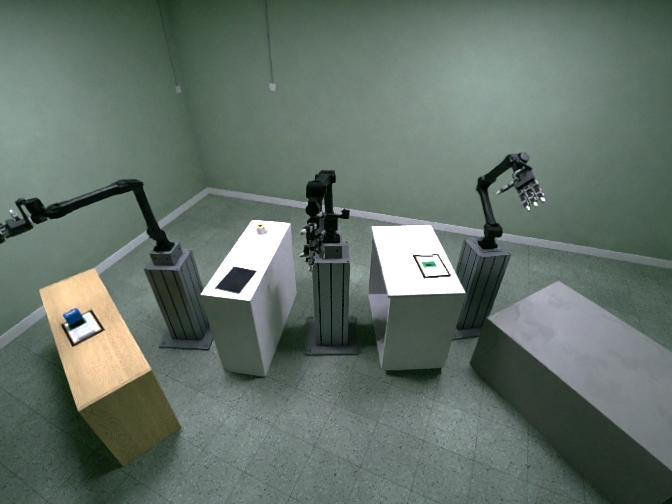

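Call:
move:
  arm1: {"joints":{"joint1_rad":-0.54,"joint2_rad":1.62,"joint3_rad":1.66,"joint4_rad":-1.25,"joint5_rad":0.1,"joint6_rad":-1.45,"hand_index_abd":0.34,"hand_ring_abd":-0.42,"hand_middle_mcp":1,"hand_middle_pip":0.97,"hand_middle_dip":1},"min_time_s":4}

Call:
move:
  arm1: {"joints":{"joint1_rad":-0.532,"joint2_rad":2.01,"joint3_rad":1.70,"joint4_rad":-1.166,"joint5_rad":0.119,"joint6_rad":-1.503},"min_time_s":3}
  cameras: ["arm1_cam_wrist","room_a","room_b"]

Call:
zoom_image:
  camera: "arm1_cam_wrist"
  region: [250, 0, 410, 120]

Scene clock: 662.90 s.
Joint torques (N m): arm1=[1.32 -15.91 13.38 0.34 0.13 -0.09] | arm2=[-0.5 -13.98 7.51 0.24 0.01 -0.04] | arm3=[-0.21 2.73 9.91 2.77 -0.1 -0.09]
Motor temperatures (°C): arm1=[26 31 34 26 26 27] | arm2=[23 35 34 26 22 24] | arm3=[27 27 37 27 22 24]
Heat: arm1: hottest joint3_rad 34 °C; arm2: hottest joint2_rad 35 °C; arm3: hottest joint3_rad 37 °C.
move: arm1 done
Joint velocities: within noise
arm1.joint_positions: joint1_rad=-0.551 joint2_rad=+1.624 joint3_rad=+1.615 joint4_rad=-1.242 joint5_rad=+0.097 joint6_rad=-1.442 hand_index_mcp=+0.749 hand_index_abd=+0.335 hand_index_pip=+0.580 hand_index_dip=+0.699 hand_middle_mcp=+0.994 hand_middle_abd=-0.004 hand_middle_pip=+0.965 hand_middle_dip=+0.998 hand_ring_mcp=+0.749 hand_ring_abd=-0.415 hand_ring_pip=+0.574 hand_ring_dip=+0.699 hand_thumb_cmc=+0.717 hand_thumb_axl=+0.677 hand_thumb_mcp=+0.223 hand_thumb_ipl=+0.168 hand_current_limit=+0.400 hand_speed=-0.800
arm1.joint_status: all done
arm1.hand_state: goal,goal,goal,goal,goal,goal,goal,goal,goal,goal,goal,goal,goal,goal,goal,goal
arm1.index_mcp_current_ma: -11
arm1.index_abd_current_ma: -2
arm1.index_pip_current_ma: 25
arm1.index_dip_current_ma: -7
arm1.middle_mcp_current_ma: -32
arm1.middle_abd_current_ma: -9
arm1.middle_pip_current_ma: -5
arm1.middle_dip_current_ma: -12
arm1.ring_mcp_current_ma: -15
arm1.ring_abd_current_ma: 7
arm1.ring_pip_current_ma: 1
arm1.ring_dip_current_ma: 22
arm1.thumb_cmc_current_ma: 0
arm1.thumb_axl_current_ma: 8
arm1.thumb_mcp_current_ma: -13
arm1.thumb_ipl_current_ma: 2
arm1.hand_goal_index_mcp: 0.754
arm1.hand_goal_index_abd: 0.340
arm1.hand_goal_index_pip: 0.578
arm1.hand_goal_index_dip: 0.696
arm1.hand_goal_middle_mcp: 1.000
arm1.hand_goal_middle_abd: 0.000
arm1.hand_goal_middle_pip: 0.970
arm1.hand_goal_middle_dip: 1.000
arm1.hand_goal_ring_mcp: 0.754
arm1.hand_goal_ring_abd: -0.420
arm1.hand_goal_ring_pip: 0.578
arm1.hand_goal_ring_dip: 0.696
arm1.hand_goal_thumb_cmc: 0.714
arm1.hand_goal_thumb_axl: 0.678
arm1.hand_goal_thumb_mcp: 0.226
arm1.hand_goal_thumb_ipl: 0.168
arm1.hand: x=-1.0857 y=-1.0994 z=+1.1076 quat_wxyz=(+0.077, +0.803, +0.574, -0.144)
arm1.hand_target: x=-1.0811 y=-1.1070 z=+1.1311 quat_wxyz=(+0.090, +0.795, +0.578, -0.159)
arm1.hand_status: not commanded
arm2, arm3: as last shown
arm2.index_mcp_current_ma: -3
arm2.index_abd_current_ma: -12
arm2.index_pip_current_ma: 7
arm2.index_dip_current_ma: -5
arm2.middle_mcp_current_ma: -23
arm2.middle_abd_current_ma: -12
arm2.middle_pip_current_ma: 5
arm2.middle_dip_current_ma: -25
arm2.ring_mcp_current_ma: -25
arm2.ring_abd_current_ma: -21
arm2.ring_pip_current_ma: -34
arm2.ring_dip_current_ma: -9
arm2.thumb_cmc_current_ma: 10
arm2.thumb_axl_current_ma: 0
arm2.thumb_mcp_current_ma: 8
arm2.thumb_ipl_current_ma: -2
arm3.index_mcp_current_ma: 0
arm3.index_abd_current_ma: 6
arm3.index_pip_current_ma: -4
arm3.index_dip_current_ma: 2
arm3.middle_mcp_current_ma: -1
arm3.middle_abd_current_ma: -8
arm3.middle_pip_current_ma: 14
arm3.middle_dip_current_ma: 13
arm3.ring_mcp_current_ma: -5
arm3.ring_abd_current_ma: -2
arm3.ring_pip_current_ma: -4
arm3.ring_dip_current_ma: 6
arm3.thumb_cmc_current_ma: -3
arm3.thumb_axl_current_ma: 10
arm3.thumb_mcp_current_ma: -8
arm3.thumb_ipl_current_ma: 6
pictures: none

Scene clock: 666.47 s.
Joint torques (N m): arm1=[1.38 -19.9 12.23 0.53 0.15 -0.11] | arm2=[-0.5 -13.92 7.51 0.23 0.01 -0.04] | arm3=[-0.62 2.73 9.8 2.65 -0.1 -0.11]
Motor temperatures (°C): arm1=[26 31 34 26 26 27] | arm2=[23 35 34 26 22 24] | arm3=[27 27 37 27 22 24]
Heat: arm1: hottest joint3_rad 34 °C; arm2: hottest joint2_rad 35 °C; arm3: hottest joint3_rad 37 °C.
move: arm1 done
Joint velocities: within noise
arm1.joint_positions: joint1_rad=-0.543 joint2_rad=+2.012 joint3_rad=+1.656 joint4_rad=-1.177 joint5_rad=+0.116 joint6_rad=-1.495 hand_index_mcp=+0.749 hand_index_abd=+0.335 hand_index_pip=+0.574 hand_index_dip=+0.699 hand_middle_mcp=+0.994 hand_middle_abd=-0.004 hand_middle_pip=+0.965 hand_middle_dip=+0.998 hand_ring_mcp=+0.749 hand_ring_abd=-0.415 hand_ring_pip=+0.574 hand_ring_dip=+0.699 hand_thumb_cmc=+0.710 hand_thumb_axl=+0.677 hand_thumb_mcp=+0.223 hand_thumb_ipl=+0.168 hand_current_limit=+0.400 hand_speed=-0.800
arm1.joint_status: all done
arm1.hand_state: goal,goal,goal,goal,goal,goal,goal,goal,goal,goal,goal,goal,goal,goal,goal,goal
arm1.index_mcp_current_ma: -18
arm1.index_abd_current_ma: -17
arm1.index_pip_current_ma: 4
arm1.index_dip_current_ma: -16
arm1.middle_mcp_current_ma: -13
arm1.middle_abd_current_ma: -18
arm1.middle_pip_current_ma: -6
arm1.middle_dip_current_ma: -5
arm1.ring_mcp_current_ma: 15
arm1.ring_abd_current_ma: -16
arm1.ring_pip_current_ma: -1
arm1.ring_dip_current_ma: 30
arm1.thumb_cmc_current_ma: -14
arm1.thumb_axl_current_ma: -4
arm1.thumb_mcp_current_ma: 5
arm1.thumb_ipl_current_ma: 3
arm1.hand_goal_index_mcp: 0.754
arm1.hand_goal_index_abd: 0.340
arm1.hand_goal_index_pip: 0.578
arm1.hand_goal_index_dip: 0.696
arm1.hand_goal_middle_mcp: 1.000
arm1.hand_goal_middle_abd: 0.000
arm1.hand_goal_middle_pip: 0.970
arm1.hand_goal_middle_dip: 1.000
arm1.hand_goal_ring_mcp: 0.754
arm1.hand_goal_ring_abd: -0.420
arm1.hand_goal_ring_pip: 0.578
arm1.hand_goal_ring_dip: 0.696
arm1.hand_goal_thumb_cmc: 0.714
arm1.hand_goal_thumb_axl: 0.678
arm1.hand_goal_thumb_mcp: 0.226
arm1.hand_goal_thumb_ipl: 0.168
arm1.hand: x=-1.0872 y=-1.1369 z=+0.8934 quat_wxyz=(-0.027, +0.790, +0.611, -0.048)
arm1.hand_target: x=-1.0838 y=-1.1561 z=+0.9126 quat_wxyz=(-0.009, +0.784, +0.616, -0.070)
arm1.hand_status: not commanded
arm2, arm3: as last shown
arm2.index_mcp_current_ma: 8
arm2.index_abd_current_ma: -17
arm2.index_pip_current_ma: -7
arm2.index_dip_current_ma: -8
arm2.middle_mcp_current_ma: -13
arm2.middle_abd_current_ma: -10
arm2.middle_pip_current_ma: 15
arm2.middle_dip_current_ma: 2
arm2.ring_mcp_current_ma: -26
arm2.ring_abd_current_ma: -7
arm2.ring_pip_current_ma: -23
arm2.ring_dip_current_ma: -21
arm2.thumb_cmc_current_ma: 20
arm2.thumb_axl_current_ma: 1
arm2.thumb_mcp_current_ma: -2
arm3.index_mcp_current_ma: 7
arm3.index_abd_current_ma: 10
arm3.index_pip_current_ma: 6
arm3.index_dip_current_ma: -1
arm3.middle_mcp_current_ma: 8
arm3.middle_abd_current_ma: -11
arm3.middle_pip_current_ma: 1
arm3.middle_dip_current_ma: 12
arm3.ring_mcp_current_ma: 5
arm3.ring_abd_current_ma: -10
arm3.ring_pip_current_ma: -11
arm3.ring_dip_current_ma: -7
arm3.thumb_cmc_current_ma: -9
arm3.thumb_axl_current_ma: -10
arm3.thumb_mcp_current_ma: -9
arm3.thumb_ipl_current_ma: -13
Images, in order (width x height): arm1_cam_wrist 672x504, room_a 672x504, room_b 672x504.

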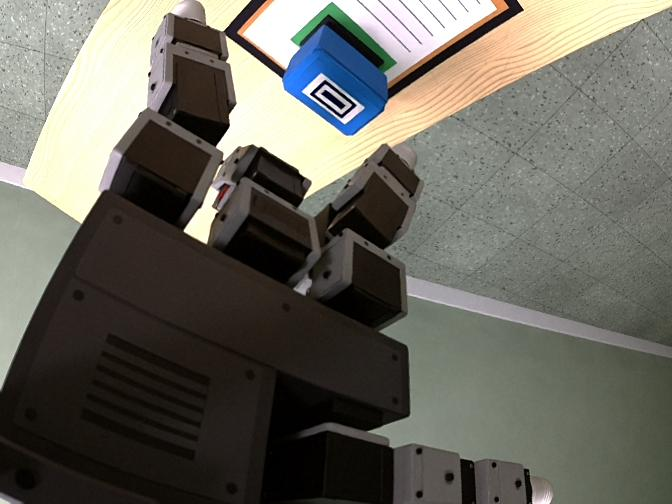

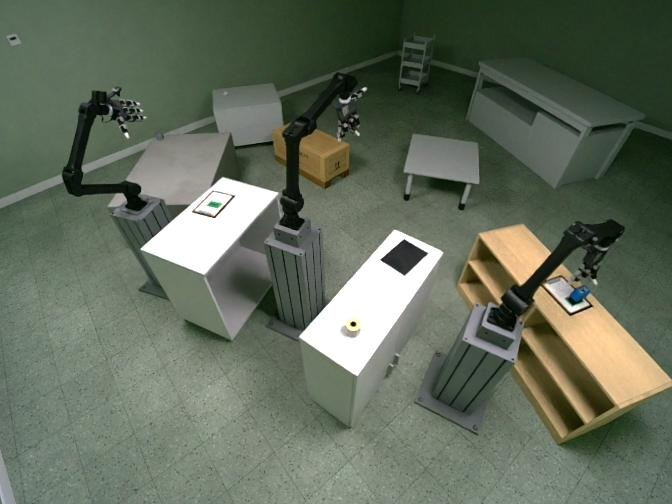

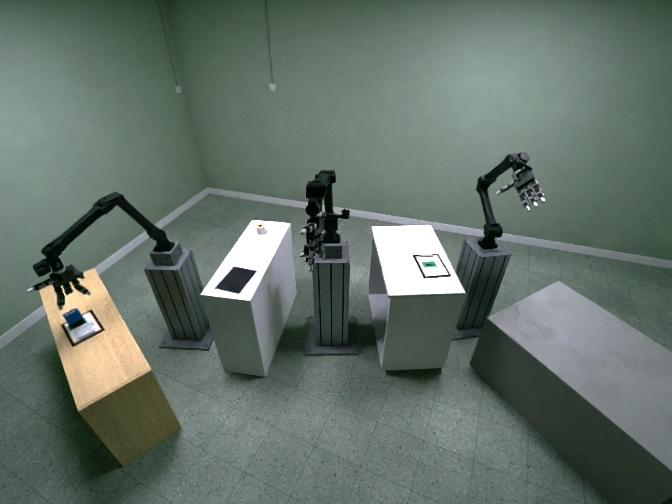

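Scaled by 3.150 from the camera's image (finer frame: 960x720).

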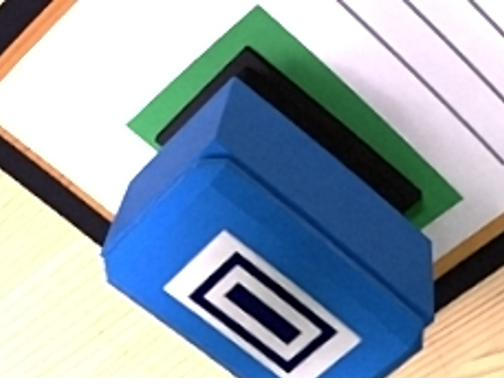

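Call:
move:
  arm1: {"joints":{"joint1_rad":-0.621,"joint2_rad":2.10,"joint3_rad":1.913,"joint4_rad":-1.28,"joint5_rad":0.119,"joint6_rad":-1.503},"min_time_s":3}

Call:
move:
  arm1: {"joints":{"joint1_rad":-0.621,"joint2_rad":2.181,"joint3_rad":1.913,"joint4_rad":-1.222,"joint5_rad":0.119,"joint6_rad":-1.503},"min_time_s":2}
  cameras: ["arm1_cam_wrist"]

Call:
zoom_image:
  camera: "arm1_cam_wrist"
  region: [200, 0, 420, 165]

Scene clock: 670.40 s.
Joint torques (N m): arm1=[-0.03 -20.31 12.75 -0.17 0.14 -0.11] | arm2=[-0.5 -13.92 7.51 0.23 0.01 -0.04] | arm3=[-0.09 2.37 9.88 2.59 -0.11 -0.11]
Motor temperatures (°C): arm1=[26 31 35 26 26 27] | arm2=[23 35 34 26 22 24] | arm3=[27 27 37 27 22 24]
Heat: arm1: hottest joint3_rad 35 °C; arm2: hottest joint2_rad 35 °C; arm3: hottest joint3_rad 37 °C.
move: arm1 done
Joint velocities: within noise
arm1.joint_positions: joint1_rad=-0.612 joint2_rad=+2.094 joint3_rad=+1.867 joint4_rad=-1.272 joint5_rad=+0.116 joint6_rad=-1.495 hand_index_mcp=+0.749 hand_index_abd=+0.335 hand_index_pip=+0.574 hand_index_dip=+0.699 hand_middle_mcp=+0.994 hand_middle_abd=-0.004 hand_middle_pip=+0.965 hand_middle_dip=+0.998 hand_ring_mcp=+0.749 hand_ring_abd=-0.415 hand_ring_pip=+0.574 hand_ring_dip=+0.699 hand_thumb_cmc=+0.710 hand_thumb_axl=+0.677 hand_thumb_mcp=+0.223 hand_thumb_ipl=+0.168 hand_current_limit=+0.400 hand_speed=-0.800
arm1.joint_status: all done
arm1.hand_state: goal,goal,goal,goal,goal,goal,goal,goal,goal,goal,goal,goal,goal,goal,goal,goal
arm1.index_mcp_current_ma: -14
arm1.index_abd_current_ma: -13
arm1.index_pip_current_ma: 8
arm1.index_dip_current_ma: -18
arm1.middle_mcp_current_ma: -18
arm1.middle_abd_current_ma: -21
arm1.middle_pip_current_ma: -25
arm1.middle_dip_current_ma: -4
arm1.ring_mcp_current_ma: -16
arm1.ring_abd_current_ma: 5
arm1.ring_pip_current_ma: -2
arm1.ring_dip_current_ma: 16
arm1.thumb_cmc_current_ma: -13
arm1.thumb_axl_current_ma: -3
arm1.thumb_mcp_current_ma: -10
arm1.thumb_ipl_current_ma: -18
arm1.hand_goal_index_mcp: 0.754
arm1.hand_goal_index_abd: 0.340
arm1.hand_goal_index_pip: 0.578
arm1.hand_goal_index_dip: 0.696
arm1.hand_goal_middle_mcp: 1.000
arm1.hand_goal_middle_abd: 0.000
arm1.hand_goal_middle_pip: 0.970
arm1.hand_goal_middle_dip: 1.000
arm1.hand_goal_ring_mcp: 0.754
arm1.hand_goal_ring_abd: -0.420
arm1.hand_goal_ring_pip: 0.578
arm1.hand_goal_ring_dip: 0.696
arm1.hand_goal_thumb_cmc: 0.714
arm1.hand_goal_thumb_axl: 0.678
arm1.hand_goal_thumb_mcp: 0.226
arm1.hand_goal_thumb_ipl: 0.168
arm1.hand: x=-1.1434 y=-1.1781 z=+0.9218 quat_wxyz=(-0.019, +0.810, +0.582, -0.060)
arm1.hand_target: x=-1.1528 y=-1.1891 z=+0.9367 quat_wxyz=(-0.010, +0.811, +0.581, -0.073)
arm1.hand_status: not commanded
arm2, arm3: as last shown
arm2.index_mcp_current_ma: 9
arm2.index_abd_current_ma: -7
arm2.index_pip_current_ma: -1
arm2.index_dip_current_ma: 6
arm2.middle_abd_current_ma: -12
arm2.middle_pip_current_ma: 2
arm2.middle_dip_current_ma: -14
arm2.ring_mcp_current_ma: -11
arm2.ring_abd_current_ma: 9
arm2.ring_pip_current_ma: 0
arm2.ring_dip_current_ma: -6
arm2.thumb_cmc_current_ma: 12
arm2.thumb_axl_current_ma: 7
arm2.thumb_mcp_current_ma: 11
arm2.thumb_ipl_current_ma: 3
arm3.index_mcp_current_ma: 11
arm3.index_abd_current_ma: 18
arm3.index_pip_current_ma: -8
arm3.index_dip_current_ma: -8
arm3.middle_abd_current_ma: -15
arm3.middle_pip_current_ma: 8
arm3.middle_dip_current_ma: -5
arm3.ring_mcp_current_ma: 4
arm3.ring_abd_current_ma: -6
arm3.ring_pip_current_ma: -6
arm3.ring_dip_current_ma: 13
arm3.thumb_cmc_current_ma: -6
arm3.thumb_axl_current_ma: 10
arm3.thumb_mcp_current_ma: -11
arm3.thumb_ipl_current_ma: 2
pictures: none

Scene clock: 672.77 s.
Joint torques (N m): arm1=[-0.03 -20.89 12.49 0.47 0.14 -0.11] | arm2=[-0.5 -13.86 7.51 0.24 0.02 -0.04] | arm3=[0.21 2.55 9.95 2.73 -0.11 -0.07]
Motor temperatures (°C): arm1=[26 32 35 26 26 27] | arm2=[23 35 34 26 22 24] | arm3=[27 27 37 27 22 24]
Heat: arm1: hottest joint3_rad 35 °C; arm2: hottest joint2_rad 35 °C; arm3: hottest joint3_rad 37 °C.
move: arm1 done
Joint velocities: within noise
arm1.joint_positions: joint1_rad=-0.612 joint2_rad=+2.178 joint3_rad=+1.867 joint4_rad=-1.233 joint5_rad=+0.116 joint6_rad=-1.495 hand_index_mcp=+0.749 hand_index_abd=+0.335 hand_index_pip=+0.574 hand_index_dip=+0.699 hand_middle_mcp=+0.994 hand_middle_abd=-0.004 hand_middle_pip=+0.965 hand_middle_dip=+0.998 hand_ring_mcp=+0.749 hand_ring_abd=-0.415 hand_ring_pip=+0.574 hand_ring_dip=+0.699 hand_thumb_cmc=+0.710 hand_thumb_axl=+0.677 hand_thumb_mcp=+0.223 hand_thumb_ipl=+0.168 hand_current_limit=+0.400 hand_speed=-0.800
arm1.joint_status: all done
arm1.hand_state: goal,goal,goal,goal,goal,goal,goal,goal,goal,goal,goal,goal,goal,goal,goal,goal
arm1.index_mcp_current_ma: -7
arm1.index_abd_current_ma: 1
arm1.index_pip_current_ma: 5
arm1.index_dip_current_ma: 10
arm1.middle_mcp_current_ma: -23
arm1.middle_abd_current_ma: -4
arm1.middle_pip_current_ma: 0
arm1.middle_dip_current_ma: -9
arm1.ring_mcp_current_ma: -12
arm1.ring_abd_current_ma: 9
arm1.ring_pip_current_ma: -10
arm1.ring_dip_current_ma: 3
arm1.thumb_cmc_current_ma: -8
arm1.thumb_axl_current_ma: -1
arm1.thumb_mcp_current_ma: -23
arm1.thumb_ipl_current_ma: 7
arm1.hand_goal_index_mcp: 0.754
arm1.hand_goal_index_abd: 0.340
arm1.hand_goal_index_pip: 0.578
arm1.hand_goal_index_dip: 0.696
arm1.hand_goal_middle_mcp: 1.000
arm1.hand_goal_middle_abd: 0.000
arm1.hand_goal_middle_pip: 0.970
arm1.hand_goal_middle_dip: 1.000
arm1.hand_goal_ring_mcp: 0.754
arm1.hand_goal_ring_abd: -0.420
arm1.hand_goal_ring_pip: 0.578
arm1.hand_goal_ring_dip: 0.696
arm1.hand_goal_thumb_cmc: 0.714
arm1.hand_goal_thumb_axl: 0.678
arm1.hand_goal_thumb_mcp: 0.226
arm1.hand_goal_thumb_ipl: 0.168
arm1.hand: x=-1.1438 y=-1.1820 z=+0.8674 quat_wxyz=(-0.033, +0.810, +0.584, -0.043)
arm1.hand_target: x=-1.1550 y=-1.1989 z=+0.8843 quat_wxyz=(-0.017, +0.811, +0.582, -0.065)
arm1.hand_status: not commanded
arm2, arm3: as last shown
arm2.index_mcp_current_ma: -11
arm2.index_abd_current_ma: 0
arm2.index_pip_current_ma: -10
arm2.index_dip_current_ma: -31
arm2.middle_mcp_current_ma: -1
arm2.middle_abd_current_ma: -4
arm2.middle_pip_current_ma: -7
arm2.middle_dip_current_ma: -9
arm2.ring_mcp_current_ma: 0
arm2.ring_abd_current_ma: 6
arm2.ring_pip_current_ma: -8
arm2.ring_dip_current_ma: -9
arm2.thumb_cmc_current_ma: 9
arm2.thumb_axl_current_ma: 24
arm2.thumb_mcp_current_ma: -5
arm2.thumb_ipl_current_ma: 14
arm3.index_mcp_current_ma: 10
arm3.index_pip_current_ma: -11
arm3.index_dip_current_ma: -7
arm3.middle_mcp_current_ma: 1
arm3.middle_abd_current_ma: -7
arm3.middle_pip_current_ma: 12
arm3.middle_dip_current_ma: 14
arm3.ring_mcp_current_ma: -12
arm3.ring_abd_current_ma: 4
arm3.ring_pip_current_ma: -12
arm3.ring_dip_current_ma: 14
arm3.thumb_cmc_current_ma: 6
arm3.thumb_axl_current_ma: 7
arm3.thumb_mcp_current_ma: -3
arm3.thumb_ipl_current_ma: -6
Images, in order (width x height): arm1_cam_wrist 672x504.

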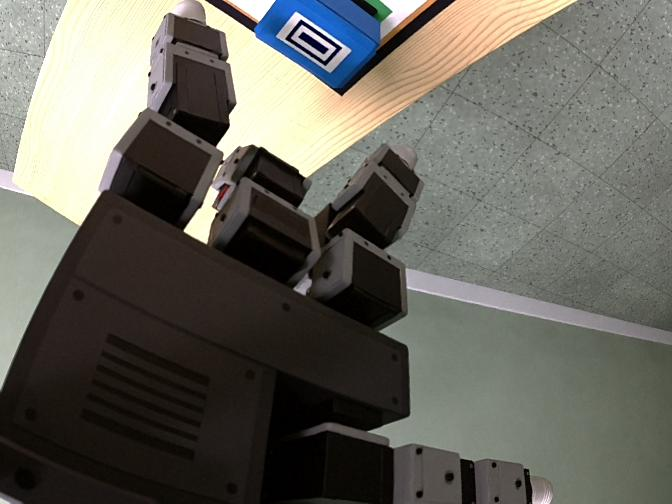

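Scaled by 2.291 from the camera's image (finer frame: 960x720).

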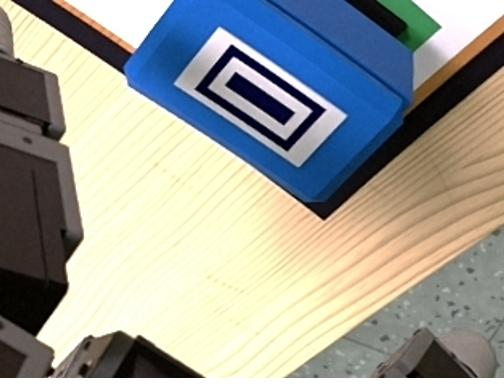

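Call:
move:
  arm1: {"joints":{"joint1_rad":-0.621,"joint2_rad":2.228,"joint3_rad":1.872,"joint4_rad":-1.165,"joint5_rad":0.119,"joint6_rad":-1.503},"min_time_s":2}
  cameras: ["arm1_cam_wrist"]

Call:
zoom_image:
  camera: "arm1_cam_wrist"
  region: [200, 0, 420, 165]

Scene clock: 675.63 s.
Joint torques (N m): arm1=[-0.09 -21.83 8.88 0.61 0.14 -0.11] | arm2=[-0.5 -13.92 7.49 0.24 0.01 -0.04] | arm3=[-0.5 2.55 9.85 2.65 -0.07 -0.09]
Motor temperatures (°C): arm1=[26 32 35 26 26 27] | arm2=[23 35 34 26 22 24] | arm3=[27 27 37 27 22 24]
Heat: arm1: hottest joint3_rad 35 °C; arm2: hottest joint2_rad 35 °C; arm3: hottest joint3_rad 37 °C.
move: arm1 done
Joint velocities: within noise
arm1.joint_positions: joint1_rad=-0.612 joint2_rad=+2.224 joint3_rad=+1.867 joint4_rad=-1.176 joint5_rad=+0.116 joint6_rad=-1.495 hand_index_mcp=+0.749 hand_index_abd=+0.335 hand_index_pip=+0.574 hand_index_dip=+0.699 hand_middle_mcp=+0.994 hand_middle_abd=-0.004 hand_middle_pip=+0.965 hand_middle_dip=+0.998 hand_ring_mcp=+0.749 hand_ring_abd=-0.415 hand_ring_pip=+0.574 hand_ring_dip=+0.699 hand_thumb_cmc=+0.710 hand_thumb_axl=+0.677 hand_thumb_mcp=+0.223 hand_thumb_ipl=+0.168 hand_current_limit=+0.400 hand_speed=-0.800
arm1.joint_status: all done
arm1.hand_state: goal,goal,goal,goal,goal,goal,goal,goal,goal,goal,goal,goal,goal,goal,goal,goal
arm1.index_mcp_current_ma: -23
arm1.index_abd_current_ma: 0
arm1.index_pip_current_ma: 6
arm1.index_dip_current_ma: -14
arm1.middle_mcp_current_ma: -20
arm1.middle_abd_current_ma: -18
arm1.middle_pip_current_ma: 4
arm1.middle_dip_current_ma: -10
arm1.ring_mcp_current_ma: -22
arm1.ring_abd_current_ma: 18
arm1.ring_pip_current_ma: 0
arm1.ring_dip_current_ma: 11
arm1.thumb_cmc_current_ma: 3
arm1.thumb_axl_current_ma: 8
arm1.thumb_mcp_current_ma: 0
arm1.thumb_ipl_current_ma: 0
arm1.hand_goal_index_mcp: 0.754
arm1.hand_goal_index_abd: 0.340
arm1.hand_goal_index_pip: 0.578
arm1.hand_goal_index_dip: 0.696
arm1.hand_goal_middle_mcp: 1.000
arm1.hand_goal_middle_abd: 0.000
arm1.hand_goal_middle_pip: 0.970
arm1.hand_goal_middle_dip: 1.000
arm1.hand_goal_ring_mcp: 0.754
arm1.hand_goal_ring_abd: -0.420
arm1.hand_goal_ring_pip: 0.578
arm1.hand_goal_ring_dip: 0.696
arm1.hand_goal_thumb_cmc: 0.714
arm1.hand_goal_thumb_axl: 0.678
arm1.hand_goal_thumb_mcp: 0.226
arm1.hand_goal_thumb_ipl: 0.168
arm1.hand: x=-1.1457 y=-1.1909 z=+0.8383 quat_wxyz=(-0.029, +0.810, +0.583, -0.047)
arm1.hand_target: x=-1.1530 y=-1.1932 z=+0.8376 quat_wxyz=(-0.027, +0.811, +0.583, -0.052)
arm1.hand_status: not commanded
arm2, arm3: as last shown
arm2.index_mcp_current_ma: -8
arm2.index_abd_current_ma: -13
arm2.index_pip_current_ma: -15
arm2.index_dip_current_ma: -2
arm2.middle_mcp_current_ma: -28
arm2.middle_abd_current_ma: -10
arm2.middle_pip_current_ma: 25
arm2.middle_dip_current_ma: -10
arm2.ring_mcp_current_ma: -12
arm2.ring_abd_current_ma: -12
arm2.ring_pip_current_ma: -5
arm2.ring_dip_current_ma: -20
arm2.thumb_cmc_current_ma: -3
arm2.thumb_axl_current_ma: 11
arm2.thumb_mcp_current_ma: -2
arm2.thumb_ipl_current_ma: 3
arm3.index_mcp_current_ma: 11
arm3.index_abd_current_ma: 17
arm3.index_pip_current_ma: 6
arm3.index_dip_current_ma: 3
arm3.middle_mcp_current_ma: 2
arm3.middle_abd_current_ma: -14
arm3.middle_pip_current_ma: -8
arm3.middle_dip_current_ma: 12
arm3.ring_mcp_current_ma: 8
arm3.ring_abd_current_ma: 1
arm3.ring_pip_current_ma: -8
arm3.ring_dip_current_ma: 11
arm3.thumb_cmc_current_ma: 8
arm3.thumb_axl_current_ma: 22
arm3.thumb_mcp_current_ma: -9
arm3.thumb_ipl_current_ma: 4
Images, in order (width x height): arm1_cam_wrist 672x504.

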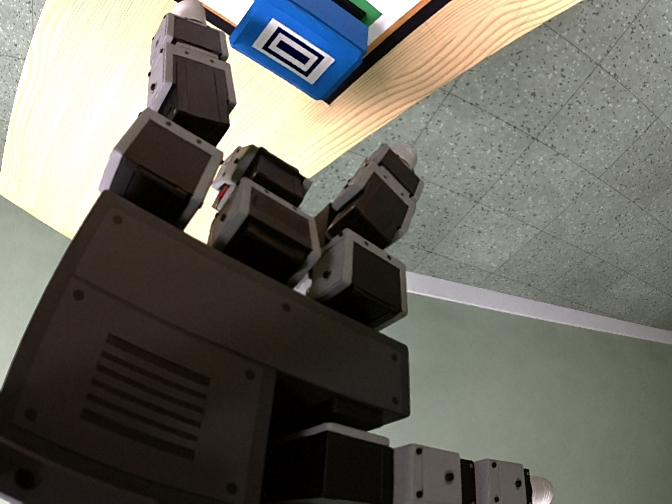

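Scaled by 2.291 from the camera's image (finer frame: 960x720).

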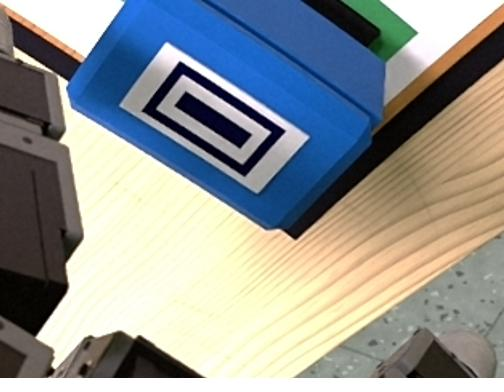

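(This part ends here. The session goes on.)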